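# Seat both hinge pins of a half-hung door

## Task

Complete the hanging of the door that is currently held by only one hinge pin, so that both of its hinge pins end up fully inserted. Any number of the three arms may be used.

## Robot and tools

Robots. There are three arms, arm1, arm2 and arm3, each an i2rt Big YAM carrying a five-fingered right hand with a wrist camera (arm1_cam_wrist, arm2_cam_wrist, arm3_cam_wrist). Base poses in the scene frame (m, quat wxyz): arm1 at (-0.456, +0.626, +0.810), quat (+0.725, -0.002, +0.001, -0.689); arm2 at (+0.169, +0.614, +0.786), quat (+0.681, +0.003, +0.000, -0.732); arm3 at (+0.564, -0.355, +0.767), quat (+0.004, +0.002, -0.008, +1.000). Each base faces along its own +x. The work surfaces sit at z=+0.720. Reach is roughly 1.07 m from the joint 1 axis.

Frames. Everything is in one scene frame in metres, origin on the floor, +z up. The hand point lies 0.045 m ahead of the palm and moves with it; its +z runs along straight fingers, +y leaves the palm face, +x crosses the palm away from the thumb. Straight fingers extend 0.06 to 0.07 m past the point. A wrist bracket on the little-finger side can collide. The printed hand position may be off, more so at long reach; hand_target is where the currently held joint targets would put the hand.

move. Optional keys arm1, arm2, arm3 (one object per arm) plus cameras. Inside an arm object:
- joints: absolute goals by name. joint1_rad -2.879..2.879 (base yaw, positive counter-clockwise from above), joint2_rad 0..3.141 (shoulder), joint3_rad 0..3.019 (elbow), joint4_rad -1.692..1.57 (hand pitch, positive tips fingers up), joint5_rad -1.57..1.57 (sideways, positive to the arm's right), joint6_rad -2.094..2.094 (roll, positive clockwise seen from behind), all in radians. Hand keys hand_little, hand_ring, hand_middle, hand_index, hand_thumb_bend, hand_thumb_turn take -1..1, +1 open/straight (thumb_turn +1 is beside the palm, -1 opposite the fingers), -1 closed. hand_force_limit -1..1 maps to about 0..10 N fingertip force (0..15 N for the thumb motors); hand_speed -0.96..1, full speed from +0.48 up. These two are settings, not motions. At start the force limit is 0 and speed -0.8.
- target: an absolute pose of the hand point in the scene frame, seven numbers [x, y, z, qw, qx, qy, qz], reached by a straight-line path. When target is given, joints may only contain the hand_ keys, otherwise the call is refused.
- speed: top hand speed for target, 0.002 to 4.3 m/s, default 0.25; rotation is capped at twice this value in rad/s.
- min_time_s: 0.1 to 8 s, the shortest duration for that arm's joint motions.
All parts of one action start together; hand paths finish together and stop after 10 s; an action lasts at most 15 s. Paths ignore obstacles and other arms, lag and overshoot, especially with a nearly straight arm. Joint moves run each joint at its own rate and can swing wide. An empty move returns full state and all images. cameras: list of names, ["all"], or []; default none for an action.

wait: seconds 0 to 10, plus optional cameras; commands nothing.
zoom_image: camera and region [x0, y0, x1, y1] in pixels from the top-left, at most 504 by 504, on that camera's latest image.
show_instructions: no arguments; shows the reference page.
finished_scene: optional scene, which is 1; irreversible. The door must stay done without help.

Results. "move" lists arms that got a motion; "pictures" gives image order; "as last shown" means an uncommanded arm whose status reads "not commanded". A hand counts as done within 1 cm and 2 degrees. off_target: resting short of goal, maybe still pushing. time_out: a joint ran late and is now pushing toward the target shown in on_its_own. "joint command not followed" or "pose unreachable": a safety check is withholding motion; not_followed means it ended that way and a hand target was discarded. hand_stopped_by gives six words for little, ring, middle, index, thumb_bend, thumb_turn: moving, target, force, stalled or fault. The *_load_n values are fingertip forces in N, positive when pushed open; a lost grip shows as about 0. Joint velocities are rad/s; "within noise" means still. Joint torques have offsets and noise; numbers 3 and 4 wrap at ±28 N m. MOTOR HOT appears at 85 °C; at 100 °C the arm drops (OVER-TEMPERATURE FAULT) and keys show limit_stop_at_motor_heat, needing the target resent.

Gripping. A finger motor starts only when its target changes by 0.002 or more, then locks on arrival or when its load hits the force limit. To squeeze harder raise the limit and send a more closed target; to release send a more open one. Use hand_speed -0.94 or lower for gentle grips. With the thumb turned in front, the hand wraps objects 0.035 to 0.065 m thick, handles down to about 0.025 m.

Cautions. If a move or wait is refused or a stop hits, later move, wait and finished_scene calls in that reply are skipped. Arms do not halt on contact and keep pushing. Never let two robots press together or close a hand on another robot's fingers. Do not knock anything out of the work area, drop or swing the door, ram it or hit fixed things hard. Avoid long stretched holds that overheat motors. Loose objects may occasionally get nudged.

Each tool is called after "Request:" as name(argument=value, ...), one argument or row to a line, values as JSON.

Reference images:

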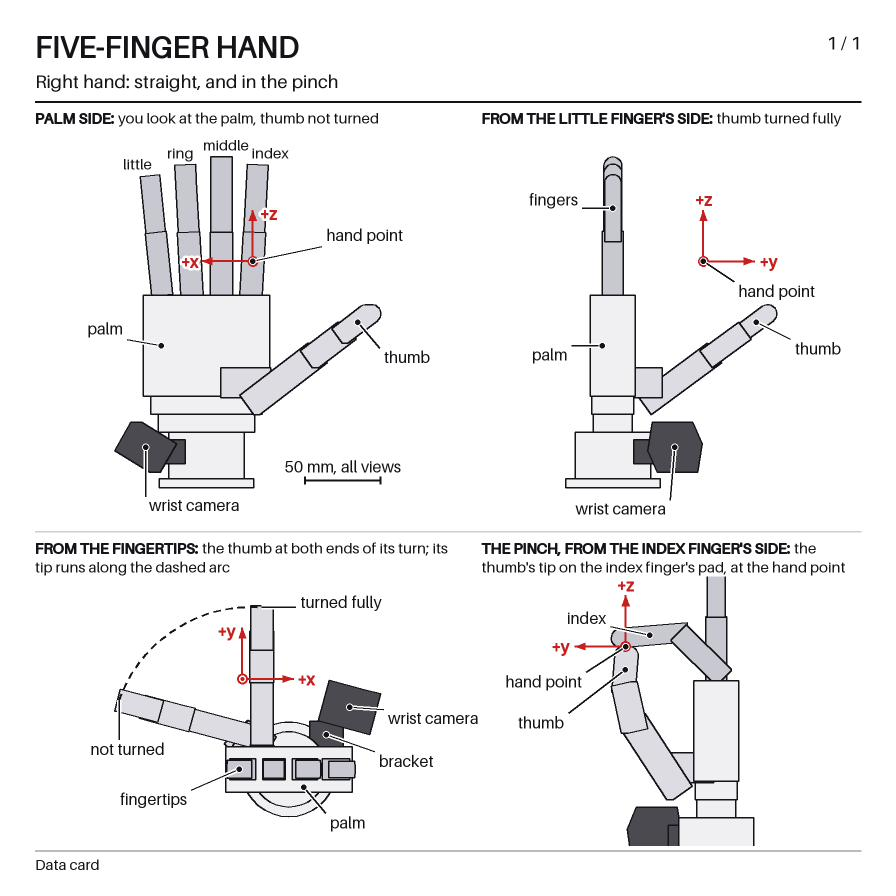

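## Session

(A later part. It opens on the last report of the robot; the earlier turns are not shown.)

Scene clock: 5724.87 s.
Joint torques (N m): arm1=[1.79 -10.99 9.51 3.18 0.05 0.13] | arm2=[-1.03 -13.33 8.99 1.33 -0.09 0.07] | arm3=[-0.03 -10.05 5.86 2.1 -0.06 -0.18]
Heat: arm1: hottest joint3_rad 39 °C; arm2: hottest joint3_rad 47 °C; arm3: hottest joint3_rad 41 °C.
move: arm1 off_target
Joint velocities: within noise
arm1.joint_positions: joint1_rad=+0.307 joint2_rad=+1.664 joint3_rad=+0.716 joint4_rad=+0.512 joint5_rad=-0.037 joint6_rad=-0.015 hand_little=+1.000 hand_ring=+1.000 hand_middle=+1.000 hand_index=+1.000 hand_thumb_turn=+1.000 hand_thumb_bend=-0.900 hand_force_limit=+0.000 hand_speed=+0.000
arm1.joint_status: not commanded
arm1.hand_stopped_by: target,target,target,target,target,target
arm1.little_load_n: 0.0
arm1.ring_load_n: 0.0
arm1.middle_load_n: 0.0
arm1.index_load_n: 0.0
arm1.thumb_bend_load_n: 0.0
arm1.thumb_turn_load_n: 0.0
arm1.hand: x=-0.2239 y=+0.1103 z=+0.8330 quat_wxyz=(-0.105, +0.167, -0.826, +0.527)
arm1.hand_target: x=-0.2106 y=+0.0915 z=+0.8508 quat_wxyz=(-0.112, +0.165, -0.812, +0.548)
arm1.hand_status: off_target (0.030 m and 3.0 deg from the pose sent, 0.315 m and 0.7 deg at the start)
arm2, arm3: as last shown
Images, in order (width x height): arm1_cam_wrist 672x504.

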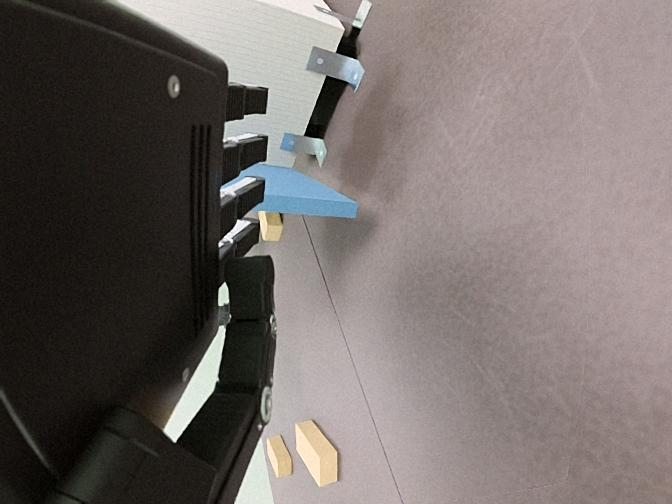

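Request:
move(
  arm1={"target": [-0.178, 0.055, 0.742, -0.1115, 0.1653, -0.8124, 0.548], "speed": 0.08},
  cameras=["arm1_cam_wrist", "arm2_cam_wrist"],
)

Request:
zoom_image(
  camera="arm1_cam_wrist",
  region=[200, 60, 440, 300],
)

Scene clock: 5742.73 s.
Joint torques (N m): arm1=[1.67 -14.33 7.5 3.18 0.07 0.13] | arm2=[-1.08 -13.27 8.94 1.35 -0.07 0.07] | arm3=[-0.09 -9.99 5.86 2.07 -0.06 -0.18]
Heat: arm1: hottest joint3_rad 39 °C; arm2: hottest joint3_rad 47 °C; arm3: hottest joint3_rad 41 °C.
move: arm1 off_target
Joint velocities: within noise
arm1.joint_positions: joint1_rad=+0.345 joint2_rad=+2.023 joint3_rad=+0.843 joint4_rad=+0.752 joint5_rad=-0.002 joint6_rad=+0.000 hand_little=+1.000 hand_ring=+1.000 hand_middle=+1.000 hand_index=+1.000 hand_thumb_turn=+1.000 hand_thumb_bend=-0.900 hand_force_limit=+0.000 hand_speed=+0.000
arm1.joint_status: not commanded
arm1.hand_stopped_by: target,target,target,target,target,target
arm1.little_load_n: 0.5
arm1.ring_load_n: 0.0
arm1.middle_load_n: 0.0
arm1.index_load_n: 0.0
arm1.thumb_bend_load_n: 0.0
arm1.thumb_turn_load_n: 0.0
arm1.hand: x=-0.1915 y=+0.0717 z=+0.7317 quat_wxyz=(-0.105, +0.168, -0.824, +0.531)
arm1.hand_target: x=-0.1784 y=+0.0559 z=+0.7427 quat_wxyz=(-0.112, +0.165, -0.812, +0.548)
arm1.hand_status: off_target (0.024 m and 2.5 deg from the pose sent, 0.116 m and 3.0 deg at the start)
arm2, arm3: as last shown
arm2.thumb_bend_load_n: 0.5
arm3.index_load_n: -0.5
Images, in order (width x height): arm1_cam_wrist 672x504, arm2_cam_wrist 672x504.

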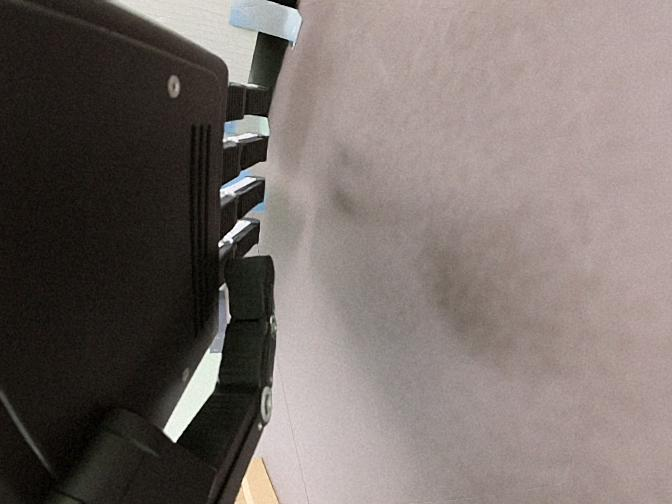

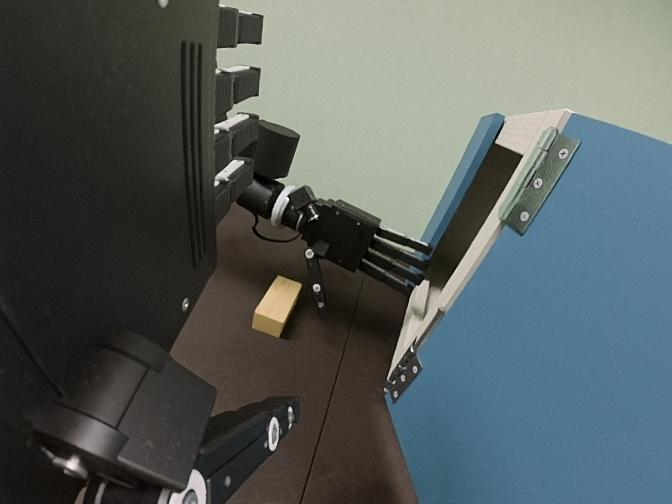

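Scaled by 2.100 from the camera's image (finer frame: 960x720).

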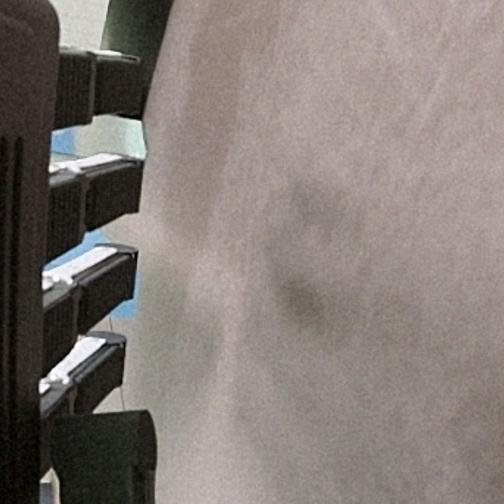

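Request:
move(
  arm1={"target": [-0.160, 0.064, 0.718, -0.1115, 0.1653, -0.8124, 0.548], "speed": 0.05},
  cameras=["arm1_cam_wrist"],
)

Request:
zoom_image(
  camera="arm1_cam_wrist",
  region=[200, 60, 440, 300],
)

Scene clock: 5760.27 s.
Joint torques (N m): arm1=[1.61 -14.39 6.98 3.18 0.08 0.13] | arm2=[-0.85 -12.98 9.01 1.31 -0.07 0.08] | arm3=[0.03 -9.99 5.87 2.09 -0.05 -0.18]
Heat: arm1: hottest joint3_rad 38 °C; arm2: hottest joint3_rad 47 °C; arm3: hottest joint3_rad 41 °C.
move: arm1 off_target
Joint velocities: within noise
arm1.joint_positions: joint1_rad=+0.389 joint2_rad=+2.085 joint3_rad=+0.854 joint4_rad=+0.809 joint5_rad=+0.037 joint6_rad=+0.015 hand_little=+1.000 hand_ring=+1.000 hand_middle=+1.000 hand_index=+1.000 hand_thumb_turn=+1.000 hand_thumb_bend=-0.900 hand_force_limit=+0.000 hand_speed=+0.000
arm1.joint_status: not commanded
arm1.hand_stopped_by: target,target,target,target,target,target
arm1.little_load_n: 0.0
arm1.ring_load_n: 0.0
arm1.middle_load_n: 0.0
arm1.index_load_n: 0.0
arm1.thumb_bend_load_n: 0.0
arm1.thumb_turn_load_n: 0.0
arm1.hand: x=-0.1726 y=+0.0787 z=+0.7112 quat_wxyz=(-0.105, +0.169, -0.823, +0.533)
arm1.hand_target: x=-0.1603 y=+0.0648 z=+0.7185 quat_wxyz=(-0.112, +0.165, -0.812, +0.548)
arm1.hand_status: off_target (0.020 m and 2.2 deg from the pose sent, 0.035 m and 2.5 deg at the start)
arm2, arm3: as last shown
arm2.thumb_bend_load_n: 0.0
arm3.index_load_n: 0.0
Images, in order (width x height): arm1_cam_wrist 672x504.

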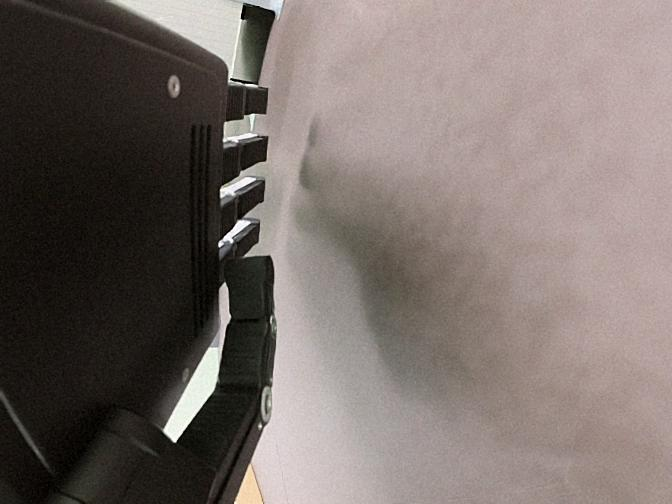

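Scaled by 2.100 from the camera's image (finer frame: 960x720).

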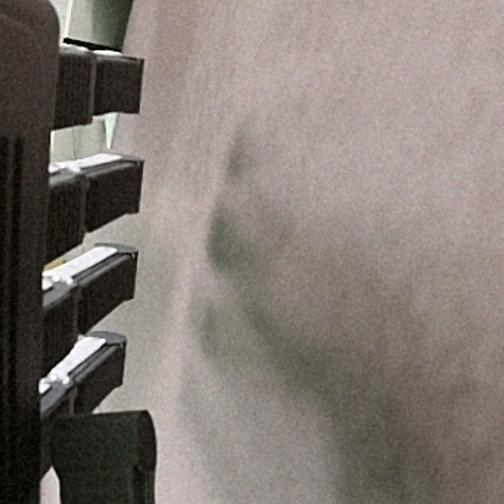

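Request:
move(
  arm1={"target": [-0.156, 0.060, 0.708, -0.1115, 0.1653, -0.8124, 0.548], "speed": 0.04},
  cameras=["arm1_cam_wrist"],
)

Request:
zoom_image(
  camera="arm1_cam_wrist",
  region=[200, 60, 440, 300],
)

Scene clock: 5769.47 s.
Joint torques (N m): arm1=[1.67 -14.68 6.8 3.19 0.09 0.13] | arm2=[-1.14 -13.1 8.98 1.29 -0.07 0.08] | arm3=[-0.09 -9.93 5.87 2.07 -0.06 -0.18]
Heat: arm1: hottest joint3_rad 38 °C; arm2: hottest joint3_rad 47 °C; arm3: hottest joint3_rad 41 °C.
move: arm1 off_target
Joint velocities: within noise
arm1.joint_positions: joint1_rad=+0.392 joint2_rad=+2.117 joint3_rad=+0.877 joint4_rad=+0.820 joint5_rad=+0.041 joint6_rad=+0.017 hand_little=+1.000 hand_ring=+1.000 hand_middle=+1.000 hand_index=+1.000 hand_thumb_turn=+1.000 hand_thumb_bend=-0.900 hand_force_limit=+0.000 hand_speed=+0.000
arm1.joint_status: not commanded
arm1.hand_stopped_by: target,target,target,target,target,target
arm1.little_load_n: 0.0
arm1.ring_load_n: 0.0
arm1.middle_load_n: 0.0
arm1.index_load_n: 0.0
arm1.thumb_bend_load_n: 0.0
arm1.thumb_turn_load_n: 0.0
arm1.hand: x=-0.1690 y=+0.0734 z=+0.7020 quat_wxyz=(-0.105, +0.168, -0.822, +0.534)
arm1.hand_target: x=-0.1562 y=+0.0608 z=+0.7085 quat_wxyz=(-0.112, +0.165, -0.812, +0.548)
arm1.hand_status: off_target (0.020 m and 2.2 deg from the pose sent, 0.025 m and 2.2 deg at the start)
arm2, arm3: as last shown
arm2.little_load_n: 0.5
Images, in order (width x height): arm1_cam_wrist 672x504.

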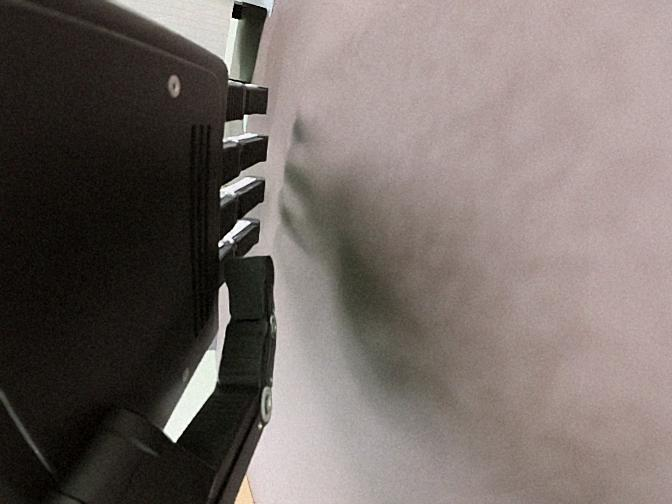

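Scaled by 2.100 from the camera's image (finer frame: 960x720).

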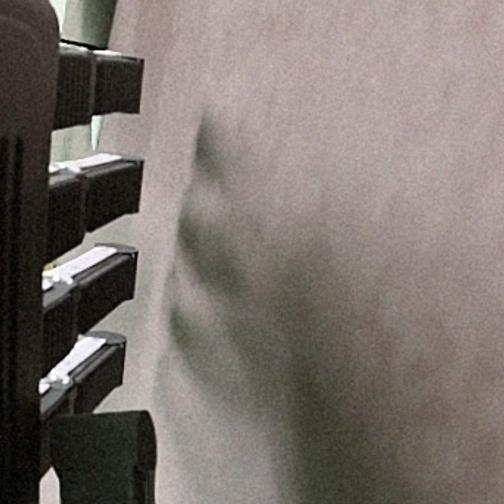

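Request:
move(
  arm1={"target": [-0.156, 0.060, 0.699, -0.1115, 0.1653, -0.8124, 0.548], "speed": 0.03},
  cameras=["arm1_cam_wrist"],
)

Request:
zoom_image(
  camera="arm1_cam_wrist",
  region=[200, 60, 440, 300],
)

Scene clock: 5774.57 s.
Joint torques (N m): arm1=[1.73 -14.8 6.64 3.17 0.09 0.13] | arm2=[-0.97 -13.16 8.94 1.33 -0.08 0.06] | arm3=[-0.03 -9.99 5.87 2.07 -0.06 -0.18]
Heat: arm1: hottest joint3_rad 38 °C; arm2: hottest joint3_rad 46 °C; arm3: hottest joint3_rad 41 °C.
move: arm1 off_target
Joint velocities: within noise
arm1.joint_positions: joint1_rad=+0.392 joint2_rad=+2.142 joint3_rad=+0.883 joint4_rad=+0.840 joint5_rad=+0.041 joint6_rad=+0.017 hand_little=+1.000 hand_ring=+1.000 hand_middle=+1.000 hand_index=+1.000 hand_thumb_turn=+1.000 hand_thumb_bend=-0.900 hand_force_limit=+0.000 hand_speed=+0.000
arm1.joint_status: not commanded
arm1.hand_stopped_by: target,target,target,target,target,target
arm1.little_load_n: -0.5
arm1.ring_load_n: -0.5
arm1.middle_load_n: 0.0
arm1.index_load_n: 0.0
arm1.thumb_bend_load_n: 0.0
arm1.thumb_turn_load_n: 0.0
arm1.hand: x=-0.1688 y=+0.0729 z=+0.6938 quat_wxyz=(-0.105, +0.168, -0.822, +0.534)
arm1.hand_target: x=-0.1562 y=+0.0607 z=+0.6996 quat_wxyz=(-0.112, +0.165, -0.812, +0.548)
arm1.hand_status: off_target (0.019 m and 2.1 deg from the pose sent, 0.019 m and 2.2 deg at the start)
arm2, arm3: as last shown
arm2.little_load_n: 0.0
Images, in order (width x height): arm1_cam_wrist 672x504.

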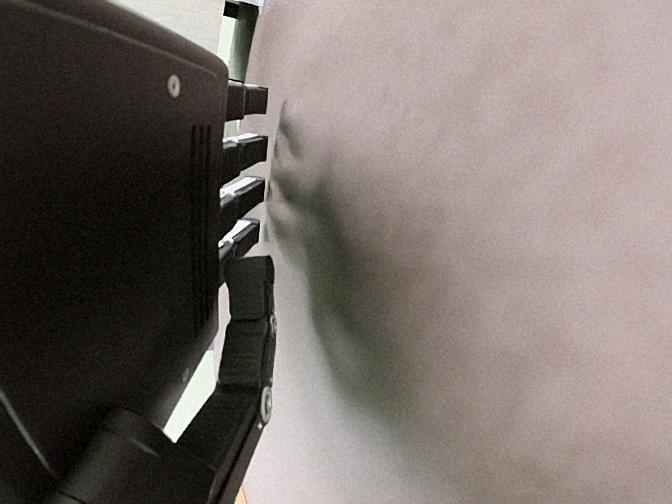

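Scaled by 2.100 from the camera's image (finer frame: 960x720).

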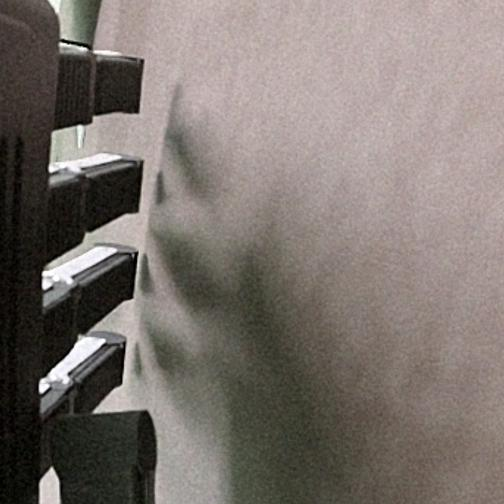

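Request:
move(
  arm1={"target": [-0.1405, 0.0232, 0.699, -0.1115, 0.1653, -0.8124, 0.548], "speed": 0.04},
  cameras=["arm1_cam_wrist", "arm2_cam_wrist", "arm3_cam_wrist"],
)

Request:
zoom_image(
  camera="arm1_cam_wrist",
  region=[200, 60, 440, 300],
)

Scene clock: 5780.40 s.
Joint torques (N m): arm1=[1.44 -15.97 7.51 1.99 -0.06 0.11] | arm2=[-1.38 -13.04 9.02 1.28 -0.09 0.08] | arm3=[-0.03 -9.93 5.86 2.07 -0.06 -0.18]
Heat: arm1: hottest joint3_rad 38 °C; arm2: hottest joint3_rad 46 °C; arm3: hottest joint3_rad 41 °C.
move: arm1 off_target
Joint velocities: within noise
arm1.joint_positions: joint1_rad=+0.392 joint2_rad=+2.183 joint3_rad=+1.000 joint4_rad=+0.788 joint5_rad=+0.041 joint6_rad=+0.017 hand_little=+1.000 hand_ring=+1.000 hand_middle=+1.000 hand_index=+1.000 hand_thumb_turn=+1.000 hand_thumb_bend=-0.900 hand_force_limit=+0.000 hand_speed=+0.000
arm1.joint_status: not commanded
arm1.hand_stopped_by: target,target,target,target,target,target
arm1.little_load_n: 0.0
arm1.ring_load_n: 0.0
arm1.middle_load_n: 0.0
arm1.index_load_n: 0.0
arm1.thumb_bend_load_n: 0.0
arm1.thumb_turn_load_n: 0.0
arm1.hand: x=-0.1504 y=+0.0340 z=+0.6986 quat_wxyz=(-0.107, +0.166, -0.815, +0.545)
arm1.hand_target: x=-0.1406 y=+0.0238 z=+0.6994 quat_wxyz=(-0.112, +0.165, -0.812, +0.548)
arm1.hand_status: off_target (0.015 m and 0.7 deg from the pose sent, 0.058 m and 2.1 deg at the start)
arm2.joint_positions: joint1_rad=-0.133 joint2_rad=+1.744 joint3_rad=+1.097 joint4_rad=+0.723 joint5_rad=-0.391 joint6_rad=-1.647 hand_little=+1.000 hand_ring=+1.000 hand_middle=+1.000 hand_index=+1.000 hand_thumb_turn=+1.000 hand_thumb_bend=+1.000 hand_force_limit=+0.100 hand_speed=+0.000
arm2.joint_status: not commanded
arm2.hand_stopped_by: target,target,target,target,target,target
arm2.little_load_n: 0.0
arm2.ring_load_n: 0.0
arm2.middle_load_n: 0.0
arm2.index_load_n: 0.0
arm2.thumb_bend_load_n: 0.0
arm2.thumb_turn_load_n: 0.0
arm2.hand: x=+0.0341 y=-0.1128 z=+1.0387 quat_wxyz=(+0.494, +0.547, -0.409, +0.538)
arm2.hand_target: x=+0.0301 y=-0.1101 z=+1.0399 quat_wxyz=(+0.492, +0.546, -0.413, +0.538)
arm2.hand_status: not commanded
arm3: as last shown
Images, in order (width x height): arm1_cam_wrist 672x504, arm2_cam_wrist 672x504, arm3_cam_wrist 672x504.

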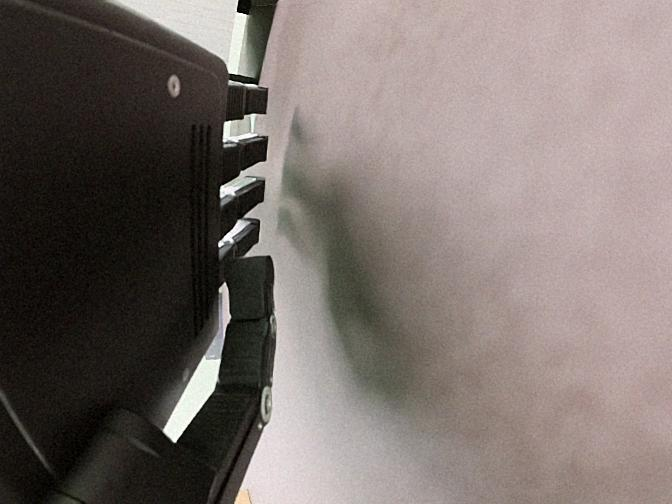

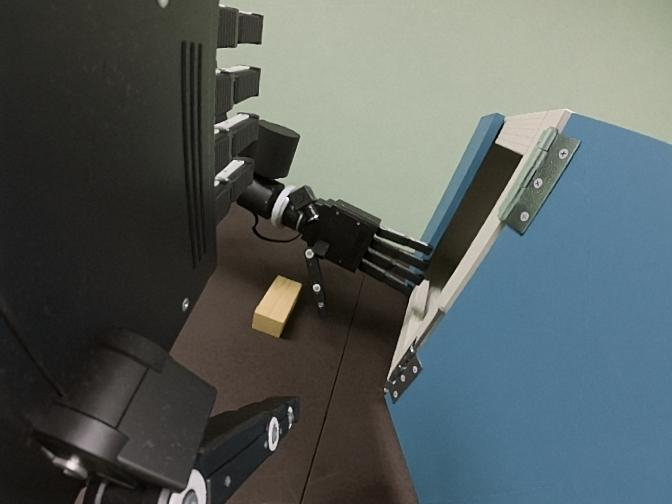

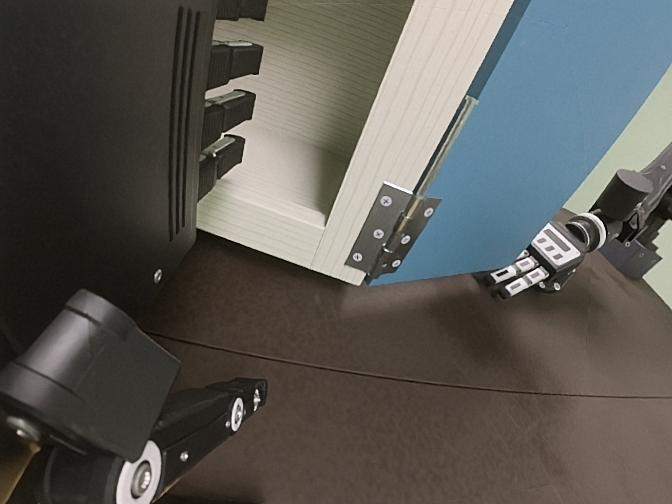

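Scaled by 2.100 from the camera's image (finer frame: 960x720).

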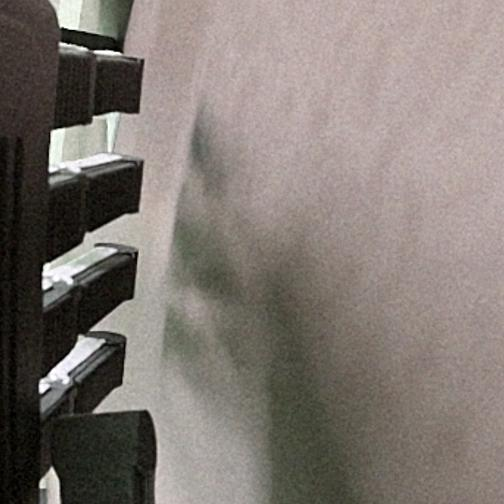

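Request:
zoom_image(
  camera="arm3_cam_wrist",
  region=[440, 170, 660, 330],
)

Scaled by 2.291 from the camera's image (finer frame: 960x720).

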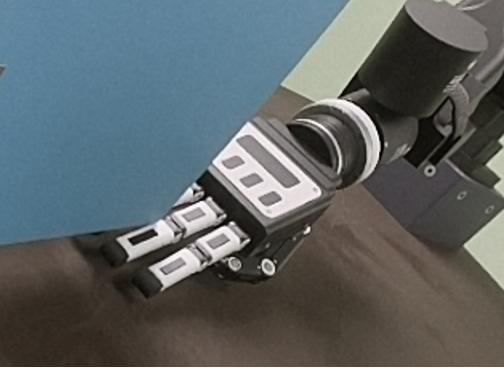

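Request:
move(
  arm1={"target": [-0.1405, 0.0232, 0.725, -0.1115, 0.1653, -0.8124, 0.548], "speed": 0.03},
  cameras=["arm3_cam_wrist"],
)

Request:
zoom_image(
  camera="arm3_cam_wrist",
  region=[440, 170, 660, 330],
)

Request:
zoom_image(
  camera="arm3_cam_wrist",
  region=[360, 180, 440, 285],
)

Scene clock: 5798.37 s.
Joint torques (N m): arm1=[1.38 -19.49 6.71 2.25 -0.08 0.11] | arm2=[-0.97 -13.16 8.99 1.21 -0.08 0.07] | arm3=[-0.03 -9.99 5.89 2.07 -0.06 -0.18]
Heat: arm1: hottest joint3_rad 37 °C; arm2: hottest joint3_rad 46 °C; arm3: hottest joint3_rad 41 °C.
move: arm1 off_target
Joint velocities: within noise
arm1.joint_positions: joint1_rad=+0.392 joint2_rad=+2.157 joint3_rad=+1.000 joint4_rad=+0.730 joint5_rad=+0.041 joint6_rad=+0.017 hand_little=+1.000 hand_ring=+1.000 hand_middle=+1.000 hand_index=+1.000 hand_thumb_turn=+1.000 hand_thumb_bend=-0.900 hand_force_limit=+0.000 hand_speed=+0.000
arm1.joint_status: not commanded
arm1.hand_stopped_by: target,target,target,target,target,target
arm1.little_load_n: 0.0
arm1.ring_load_n: 0.0
arm1.middle_load_n: -0.5
arm1.index_load_n: 0.0
arm1.thumb_bend_load_n: 0.0
arm1.thumb_turn_load_n: 0.0
arm1.hand: x=-0.1518 y=+0.0370 z=+0.7021 quat_wxyz=(-0.104, +0.168, -0.824, +0.531)
arm1.hand_target: x=-0.1406 y=+0.0238 z=+0.7254 quat_wxyz=(-0.112, +0.165, -0.812, +0.548)
arm1.hand_status: off_target (0.029 m and 2.5 deg from the pose sent, 0.030 m and 0.7 deg at the start)
arm2: as last shown
arm3.joint_positions: joint1_rad=+0.048 joint2_rad=+1.748 joint3_rad=+0.581 joint4_rad=+1.121 joint5_rad=+0.035 joint6_rad=-1.545 hand_little=+1.000 hand_ring=+1.000 hand_middle=+1.000 hand_index=+1.000 hand_thumb_turn=+1.000 hand_thumb_bend=+1.000 hand_force_limit=-0.400 hand_speed=+0.200
arm3.joint_status: not commanded
arm3.hand_stopped_by: target,target,target,target,target,target
arm3.little_load_n: 0.0
arm3.ring_load_n: 0.0
arm3.middle_load_n: 0.0
arm3.index_load_n: 0.0
arm3.thumb_bend_load_n: 0.0
arm3.thumb_turn_load_n: 0.0
arm3.hand: x=-0.0077 y=-0.3133 z=+0.8659 quat_wxyz=(-0.692, +0.001, +0.722, -0.004)
arm3.hand_target: x=-0.0193 y=-0.3100 z=+0.8802 quat_wxyz=(-0.707, +0.000, +0.707, +0.000)
arm3.hand_status: not commanded
Images, in order (width x height): arm3_cam_wrist 672x504.

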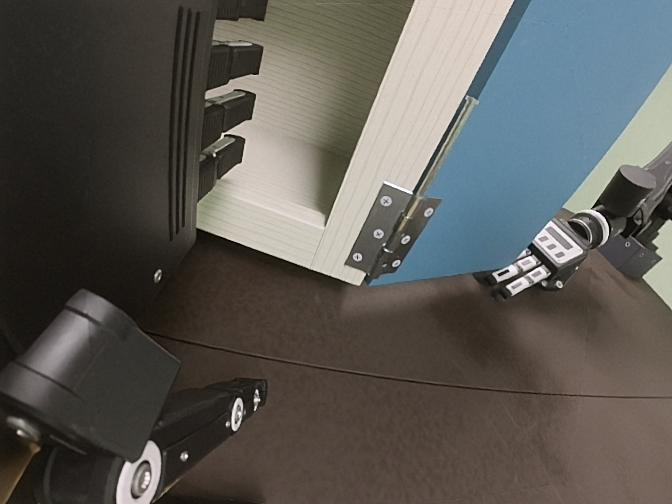

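Scaled by 2.291 from the camera's image (finer frame: 960x720).

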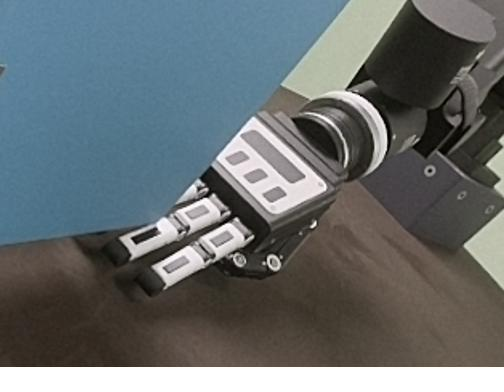

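Scaled by 4.800 from the camera's image (finer frame: 960x720).

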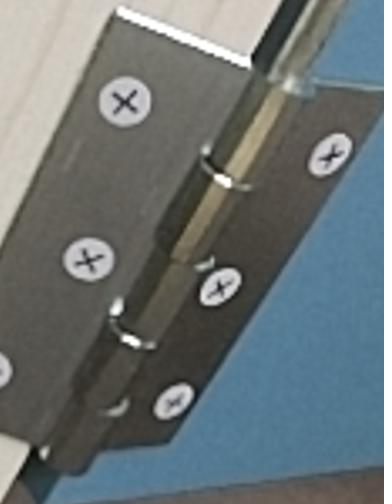

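Request:
move(
  arm1={"target": [-0.1405, 0.0232, 0.745, -0.1115, 0.1653, -0.8124, 0.548], "speed": 0.03},
  cameras=["arm3_cam_wrist"],
)

Request:
zoom_image(
  camera="arm3_cam_wrist",
  region=[440, 170, 660, 330],
)

Request:
zoom_image(
  camera="arm3_cam_wrist",
  region=[360, 180, 440, 285],
)

Scene clock: 5804.10 s.
Joint torques (N m): arm1=[1.32 -21.48 6.32 2.85 -0.09 0.11] | arm2=[-0.97 -13.27 9.01 1.35 -0.07 0.07] | arm3=[-0.09 -9.93 5.86 2.09 -0.06 -0.18]
Heat: arm1: hottest joint3_rad 37 °C; arm2: hottest joint3_rad 46 °C; arm3: hottest joint3_rad 41 °C.
move: arm1 off_target
Joint velocities: within noise
arm1.joint_positions: joint1_rad=+0.392 joint2_rad=+2.131 joint3_rad=+1.000 joint4_rad=+0.674 joint5_rad=+0.041 joint6_rad=+0.017 hand_little=+1.000 hand_ring=+1.000 hand_middle=+1.000 hand_index=+1.000 hand_thumb_turn=+1.000 hand_thumb_bend=-0.900 hand_force_limit=+0.000 hand_speed=+0.000
arm1.joint_status: not commanded
arm1.hand_stopped_by: target,target,target,target,target,target
arm1.little_load_n: 0.0
arm1.ring_load_n: -1.0
arm1.middle_load_n: -1.5
arm1.index_load_n: 0.0
arm1.thumb_bend_load_n: 0.0
arm1.thumb_turn_load_n: 0.0
arm1.hand: x=-0.1531 y=+0.0400 z=+0.7067 quat_wxyz=(-0.101, +0.170, -0.831, +0.519)
arm1.hand_target: x=-0.1407 y=+0.0239 z=+0.7450 quat_wxyz=(-0.112, +0.165, -0.812, +0.548)
arm1.hand_status: off_target (0.044 m and 4.2 deg from the pose sent, 0.047 m and 2.5 deg at the start)
arm2, arm3: as last shown
Images, in order (width x height): arm3_cam_wrist 672x504.

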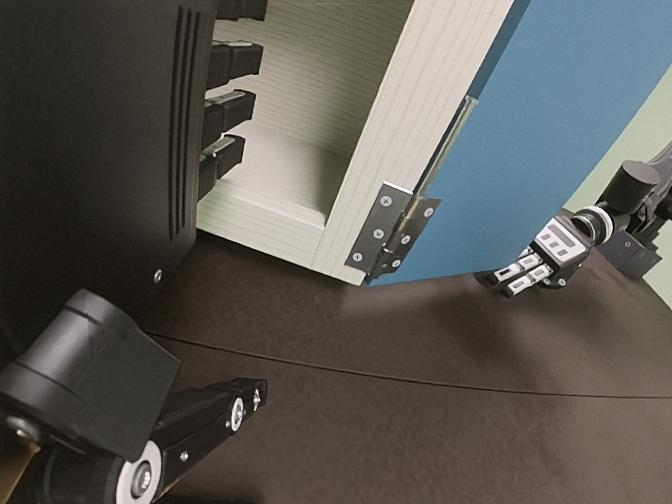

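Scaled by 2.291 from the camera's image (finer frame: 960x720).

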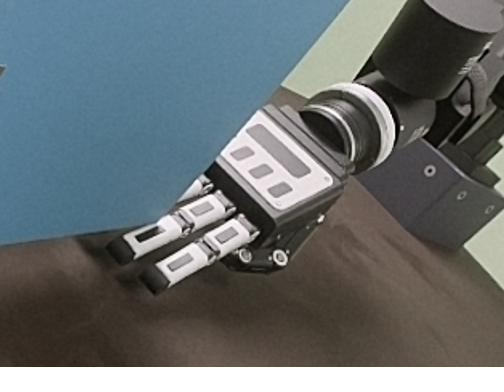

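Scaled by 4.800 from the camera's image (finer frame: 960x720).

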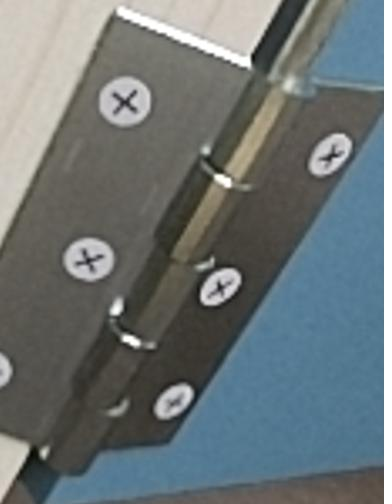

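Request:
move(
  arm1={"target": [-0.1405, 0.0232, 0.765, -0.1115, 0.1653, -0.8124, 0.548], "speed": 0.03},
  cameras=["arm3_cam_wrist"],
)

Request:
zoom_image(
  camera="arm3_cam_wrist",
  region=[440, 170, 660, 330],
)

Request:
zoom_image(
  camera="arm3_cam_wrist",
  region=[360, 180, 440, 285],
)

Scene clock: 5810.43 s.
Joint torques (N m): arm1=[1.32 -22.95 6.42 3.34 -0.1 0.11] | arm2=[-1.03 -13.04 8.99 1.32 -0.08 0.07] | arm3=[-0.03 -10.05 5.89 2.09 -0.06 -0.18]
Heat: arm1: hottest joint3_rad 37 °C; arm2: hottest joint3_rad 46 °C; arm3: hottest joint3_rad 41 °C.
move: arm1 off_target
Joint velocities: within noise
arm1.joint_positions: joint1_rad=+0.392 joint2_rad=+2.101 joint3_rad=+0.996 joint4_rad=+0.619 joint5_rad=+0.041 joint6_rad=+0.017 hand_little=+1.000 hand_ring=+1.000 hand_middle=+1.000 hand_index=+1.000 hand_thumb_turn=+1.000 hand_thumb_bend=-0.900 hand_force_limit=+0.000 hand_speed=+0.000
arm1.joint_status: not commanded
arm1.hand_stopped_by: target,target,target,target,target,target
arm1.little_load_n: 0.0
arm1.ring_load_n: -1.5
arm1.middle_load_n: -2.5
arm1.index_load_n: 0.0
arm1.thumb_bend_load_n: 0.0
arm1.thumb_turn_load_n: 0.0
arm1.hand: x=-0.1554 y=+0.0448 z=+0.7122 quat_wxyz=(-0.098, +0.172, -0.839, +0.507)
arm1.hand_target: x=-0.1409 y=+0.0245 z=+0.7644 quat_wxyz=(-0.112, +0.165, -0.812, +0.548)
arm1.hand_status: off_target (0.059 m and 5.9 deg from the pose sent, 0.062 m and 4.2 deg at the start)
arm2, arm3: as last shown
Images, in order (width x height): arm3_cam_wrist 672x504.

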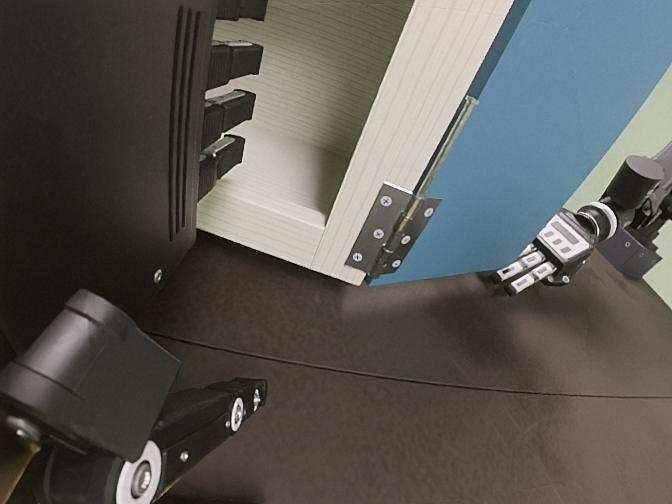

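Scaled by 2.291 from the camera's image (finer frame: 960x720).

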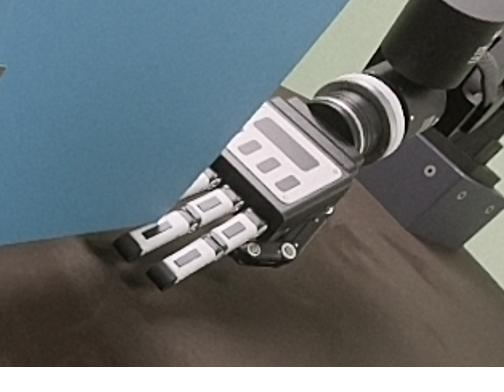

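Scaled by 4.800 from the camera's image (finer frame: 960x720).

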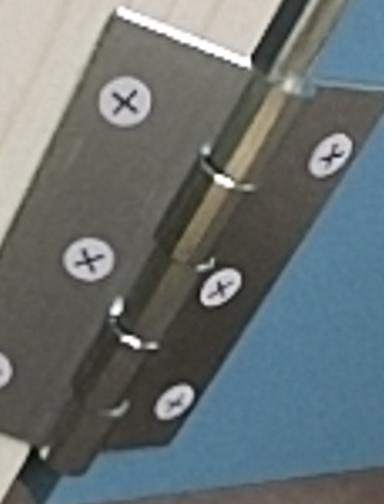

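Request:
move(
  arm1={"target": [-0.137, 0.017, 0.770, -0.1255, 0.155, -0.7615, 0.6167], "speed": 0.03},
  cameras=["arm3_cam_wrist"],
)

Request:
zoom_image(
  camera="arm3_cam_wrist",
  region=[440, 170, 660, 330],
)

Request:
zoom_image(
  camera="arm3_cam_wrist",
  region=[360, 180, 440, 285],
)

Scene clock: 5820.77 s.
Joint torques (N m): arm1=[1.55 -20.95 6.49 5.9 0.11 0.04] | arm2=[-1.03 -13.16 9.02 1.24 -0.1 0.09] | arm3=[-0.09 -9.99 5.89 2.07 -0.06 -0.18]
Heat: arm1: hottest joint3_rad 37 °C; arm2: hottest joint3_rad 46 °C; arm3: hottest joint3_rad 41 °C.
move: arm1 off_target
Joint velocities: within noise
arm1.joint_positions: joint1_rad=+0.392 joint2_rad=+2.145 joint3_rad=+0.936 joint4_rad=+0.843 joint5_rad=+0.042 joint6_rad=+0.017 hand_little=+1.000 hand_ring=+1.000 hand_middle=+0.999 hand_index=+1.000 hand_thumb_turn=+1.000 hand_thumb_bend=-0.900 hand_force_limit=+0.000 hand_speed=+0.000
arm1.joint_status: not commanded
arm1.hand_stopped_by: target,target,target,target,target,target
arm1.little_load_n: 0.0
arm1.ring_load_n: -2.5
arm1.middle_load_n: -4.5
arm1.index_load_n: 0.0
arm1.thumb_bend_load_n: 0.0
arm1.thumb_turn_load_n: 0.0
arm1.hand: x=-0.1571 y=+0.0480 z=+0.7112 quat_wxyz=(-0.110, +0.164, -0.808, +0.556)
arm1.hand_target: x=-0.1384 y=+0.0204 z=+0.7706 quat_wxyz=(-0.126, +0.155, -0.762, +0.616)
arm1.hand_status: off_target (0.069 m and 9.0 deg from the pose sent, 0.067 m and 15.9 deg at the start)
arm2, arm3: as last shown
Images, in order (width x height): arm3_cam_wrist 672x504.

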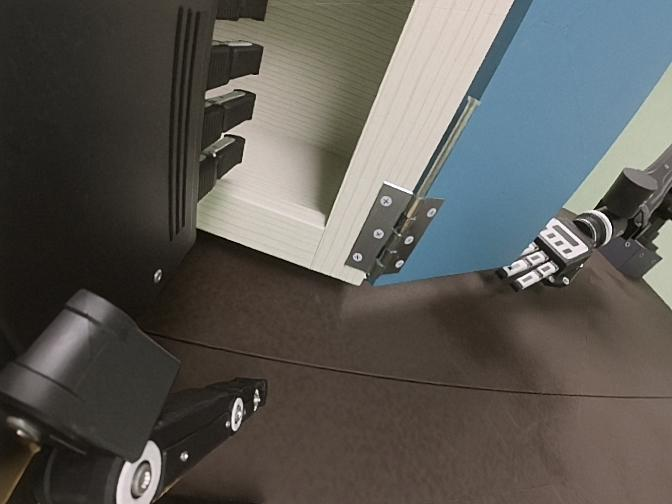

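Scaled by 2.291 from the camera's image (finer frame: 960x720).

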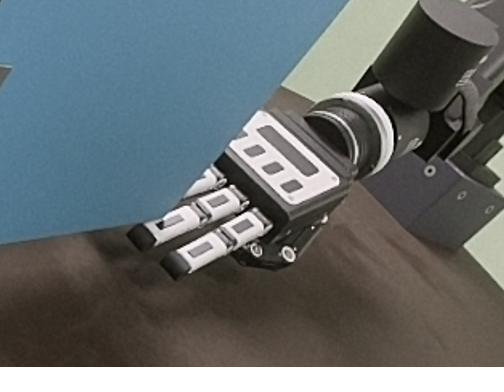

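Scaled by 4.800 from the camera's image (finer frame: 960x720).

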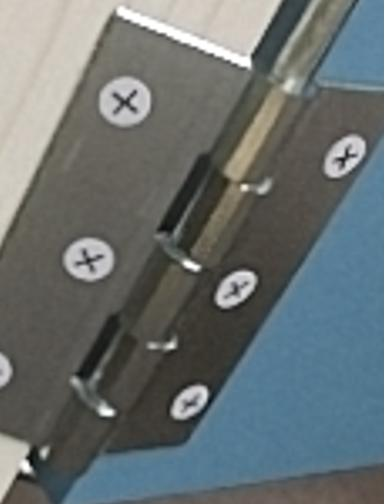

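Request:
move(
  arm3={"target": [0.04, -0.315, 0.94, 0.7071, 0, -0.7071, 0], "speed": 0.15},
)

Request:
move(
  arm3={"target": [0.03, -0.275, 0.95, 0.495, -0.575, -0.492, 0.426], "speed": 0.25},
  cameras=["arm3_cam_wrist", "arm2_cam_wrist"],
)

Scene clock: 5835.27 s.
Joint torques (N m): arm1=[1.55 -20.95 6.49 5.9 0.11 0.04] | arm2=[-0.91 -13.27 8.99 1.28 -0.07 0.06] | arm3=[1.08 -8.35 4.83 1.16 0.11 -0.18]
Heat: arm1: hottest joint3_rad 37 °C; arm2: hottest joint3_rad 46 °C; arm3: hottest joint3_rad 41 °C.
move: arm3 done
Joint velocities: within noise
arm1, arm2: as last shown
arm1.middle_load_n: -4.0
arm3.joint_positions: joint1_rad=+0.050 joint2_rad=+1.440 joint3_rad=+0.479 joint4_rad=+0.957 joint5_rad=+0.048 joint6_rad=-1.545 hand_little=+1.000 hand_ring=+1.000 hand_middle=+1.000 hand_index=+1.000 hand_thumb_turn=+1.000 hand_thumb_bend=+1.000 hand_force_limit=-0.400 hand_speed=+0.200
arm3.joint_status: not commanded
arm3.hand_stopped_by: target,target,target,target,target,target
arm3.little_load_n: 0.0
arm3.ring_load_n: 0.0
arm3.middle_load_n: 0.0
arm3.index_load_n: -0.5
arm3.thumb_bend_load_n: 0.0
arm3.thumb_turn_load_n: 0.0
arm3.hand: x=+0.0388 y=-0.3114 z=+0.9380 quat_wxyz=(-0.707, +0.005, +0.707, -0.001)
arm3.hand_target: x=+0.0399 y=-0.3150 z=+0.9401 quat_wxyz=(-0.707, +0.000, +0.707, +0.000)
arm3.hand_status: done (0.004 m and 0.6 deg from the pose sent, 0.088 m and 2.4 deg at the start)
pictures: none

Scene clock: 5839.37 s.
Joint torques (N m): arm1=[1.55 -20.95 6.49 5.9 0.11 0.04] | arm2=[-1.14 -13.27 9.01 1.39 -0.09 0.08] | arm3=[0.21 -8.18 9.4 1.16 -0.01 0]
Heat: arm1: hottest joint3_rad 37 °C; arm2: hottest joint3_rad 46 °C; arm3: hottest joint3_rad 42 °C.
move: arm3 off_target
Joint velocities: within noise
arm1, arm2: as last shown
arm1.thumb_bend_load_n: 0.5
arm3.joint_positions: joint1_rad=-0.232 joint2_rad=+1.303 joint3_rad=+0.589 joint4_rad=+0.510 joint5_rad=-0.094 joint6_rad=-0.005 hand_little=+1.000 hand_ring=+1.000 hand_middle=+1.000 hand_index=+1.000 hand_thumb_turn=+1.000 hand_thumb_bend=+1.000 hand_force_limit=-0.400 hand_speed=+0.200
arm3.joint_status: not commanded
arm3.hand_stopped_by: target,target,target,target,target,target
arm3.little_load_n: 0.0
arm3.ring_load_n: 0.0
arm3.middle_load_n: 0.0
arm3.index_load_n: 0.0
arm3.thumb_bend_load_n: 0.0
arm3.thumb_turn_load_n: -0.5
arm3.hand: x=+0.0456 y=-0.2809 z=+0.9215 quat_wxyz=(-0.481, +0.585, +0.506, -0.414)
arm3.hand_target: x=+0.0315 y=-0.2753 z=+0.9503 quat_wxyz=(-0.495, +0.575, +0.492, -0.426)
arm3.hand_status: off_target (0.033 m and 2.9 deg from the pose sent, 0.039 m and 90.9 deg at the start)
pictures: arm2_cam_wrist, arm3_cam_wrist
Images, in order (width x height): arm2_cam_wrist 672x504, arm3_cam_wrist 672x504.

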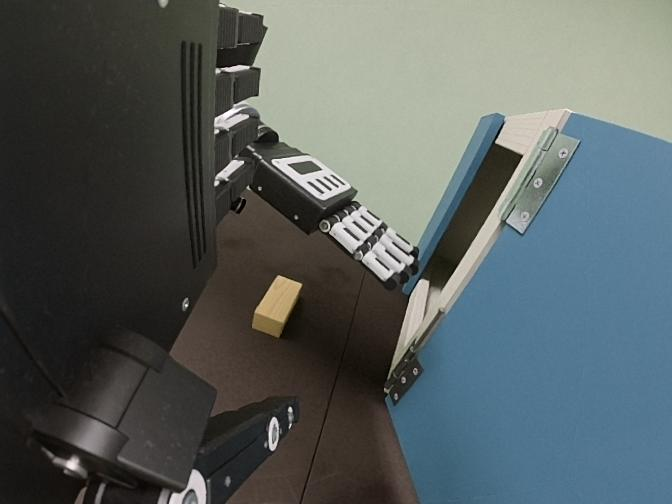

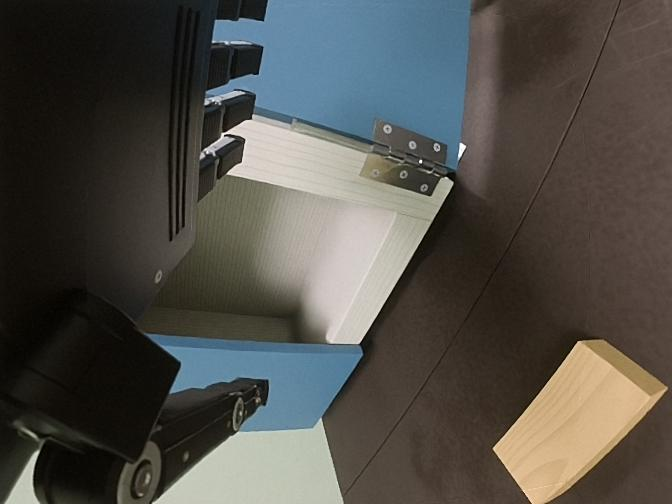

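Request:
move(
  arm3={"target": [0.003, -0.259, 0.922, 0.495, -0.575, -0.492, 0.426], "speed": 0.08},
  cameras=["arm3_cam_wrist"],
)

Request:
zoom_image(
  camera="arm3_cam_wrist",
  region=[200, 80, 460, 240],
)

Scene clock: 5843.33 s.
Joint torques (N m): arm1=[1.55 -20.95 6.48 5.9 0.11 0.04] | arm2=[-1.14 -12.92 9.01 1.31 -0.08 0.07] | arm3=[-0.03 -8.18 8.84 2.07 -0.07 -0.02]
Heat: arm1: hottest joint3_rad 37 °C; arm2: hottest joint3_rad 46 °C; arm3: hottest joint3_rad 42 °C.
move: arm3 off_target
Joint velocities: within noise
arm1, arm2: as last shown
arm1.thumb_bend_load_n: 0.0
arm3.joint_positions: joint1_rad=-0.252 joint2_rad=+1.431 joint3_rad=+0.633 joint4_rad=+0.589 joint5_rad=-0.113 joint6_rad=-0.005 hand_little=+1.000 hand_ring=+1.000 hand_middle=+1.000 hand_index=+1.000 hand_thumb_turn=+1.000 hand_thumb_bend=+1.000 hand_force_limit=-0.400 hand_speed=+0.200
arm3.joint_status: not commanded
arm3.hand_stopped_by: target,target,target,target,target,target
arm3.little_load_n: -0.5
arm3.ring_load_n: 0.0
arm3.middle_load_n: 0.0
arm3.index_load_n: 0.5
arm3.thumb_bend_load_n: 0.0
arm3.thumb_turn_load_n: 0.0
arm3.hand: x=+0.0214 y=-0.2669 z=+0.8988 quat_wxyz=(-0.478, +0.587, +0.505, -0.414)
arm3.hand_target: x=+0.0046 y=-0.2592 z=+0.9225 quat_wxyz=(-0.495, +0.575, +0.492, -0.426)
arm3.hand_status: off_target (0.031 m and 3.1 deg from the pose sent, 0.048 m and 2.9 deg at the start)
Images, in order (width x height): arm3_cam_wrist 672x504.

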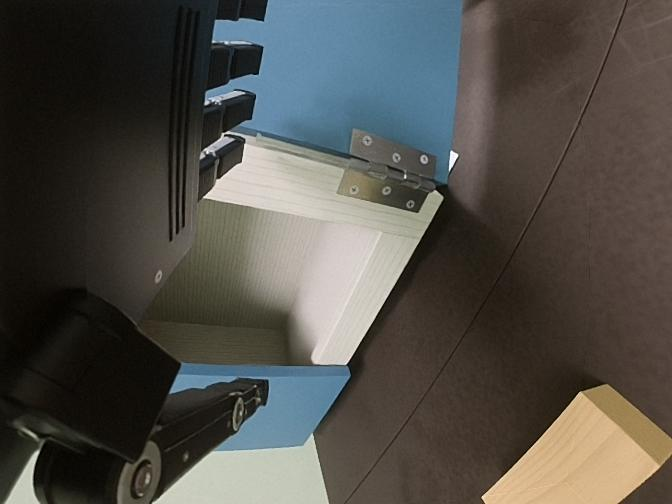

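Scaled by 1.938 from the camera's image (finer frame: 960x720).

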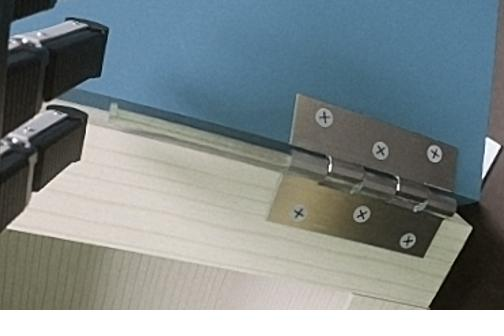

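Request:
move(
  arm3={"target": [-0.012, -0.256, 0.930, 0.495, -0.575, -0.492, 0.426], "speed": 0.05},
  cameras=["arm3_cam_wrist"],
)

Request:
zoom_image(
  camera="arm3_cam_wrist",
  region=[200, 80, 460, 240],
)

Scene clock: 5848.33 s.
Joint torques (N m): arm1=[1.55 -20.95 6.48 5.89 0.11 0.04] | arm2=[-1.03 -13.27 8.99 1.35 -0.09 0.06] | arm3=[0.21 -8.35 8.95 1.18 0.02 -0.01]
Heat: arm1: hottest joint3_rad 37 °C; arm2: hottest joint3_rad 46 °C; arm3: hottest joint3_rad 43 °C.
move: arm3 off_target
Joint velocities: within noise
arm1: as last shown
arm1.middle_load_n: -4.5
arm2.joint_positions: joint1_rad=-0.133 joint2_rad=+1.744 joint3_rad=+1.097 joint4_rad=+0.723 joint5_rad=-0.391 joint6_rad=-1.647 hand_little=+1.000 hand_ring=+1.000 hand_middle=+1.000 hand_index=+1.000 hand_thumb_turn=+1.000 hand_thumb_bend=+1.000 hand_force_limit=+0.100 hand_speed=+0.000
arm2.joint_status: not commanded
arm2.hand_stopped_by: target,target,target,target,target,target
arm2.little_load_n: 0.0
arm2.ring_load_n: 0.0
arm2.middle_load_n: 0.0
arm2.index_load_n: 0.0
arm2.thumb_bend_load_n: 0.0
arm2.thumb_turn_load_n: 0.0
arm2.hand: x=+0.0341 y=-0.1128 z=+1.0387 quat_wxyz=(+0.494, +0.547, -0.409, +0.538)
arm2.hand_target: x=+0.0301 y=-0.1101 z=+1.0399 quat_wxyz=(+0.492, +0.546, -0.413, +0.538)
arm2.hand_status: not commanded
arm3.joint_positions: joint1_rad=-0.252 joint2_rad=+1.449 joint3_rad=+0.684 joint4_rad=+0.583 joint5_rad=-0.113 joint6_rad=-0.005 hand_little=+1.000 hand_ring=+1.000 hand_middle=+1.000 hand_index=+1.000 hand_thumb_turn=+1.000 hand_thumb_bend=+1.000 hand_force_limit=-0.400 hand_speed=+0.200
arm3.joint_status: not commanded
arm3.hand_stopped_by: target,target,target,target,target,target
arm3.little_load_n: 0.0
arm3.ring_load_n: 0.0
arm3.middle_load_n: 0.0
arm3.index_load_n: 0.0
arm3.thumb_bend_load_n: 0.0
arm3.thumb_turn_load_n: 0.0
arm3.hand: x=+0.0032 y=-0.2623 z=+0.9142 quat_wxyz=(-0.487, +0.580, +0.500, -0.420)
arm3.hand_target: x=-0.0110 y=-0.2560 z=+0.9303 quat_wxyz=(-0.495, +0.575, +0.492, -0.426)
arm3.hand_status: off_target (0.023 m and 1.6 deg from the pose sent, 0.047 m and 3.1 deg at the start)
Images, in order (width x height): arm3_cam_wrist 672x504.

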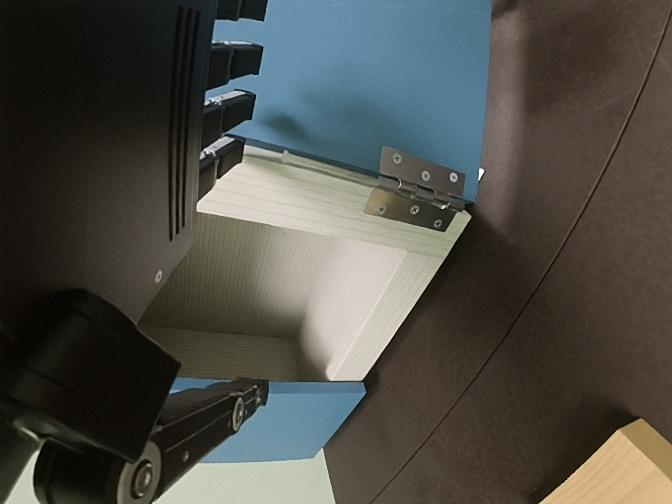

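Scaled by 1.938 from the camera's image (finer frame: 960x720).

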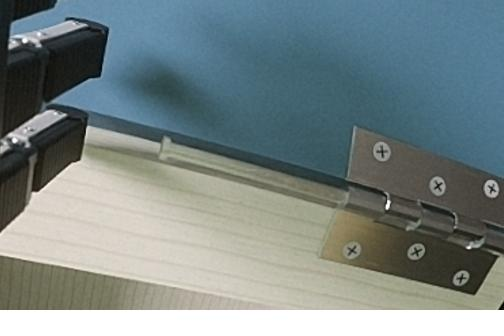

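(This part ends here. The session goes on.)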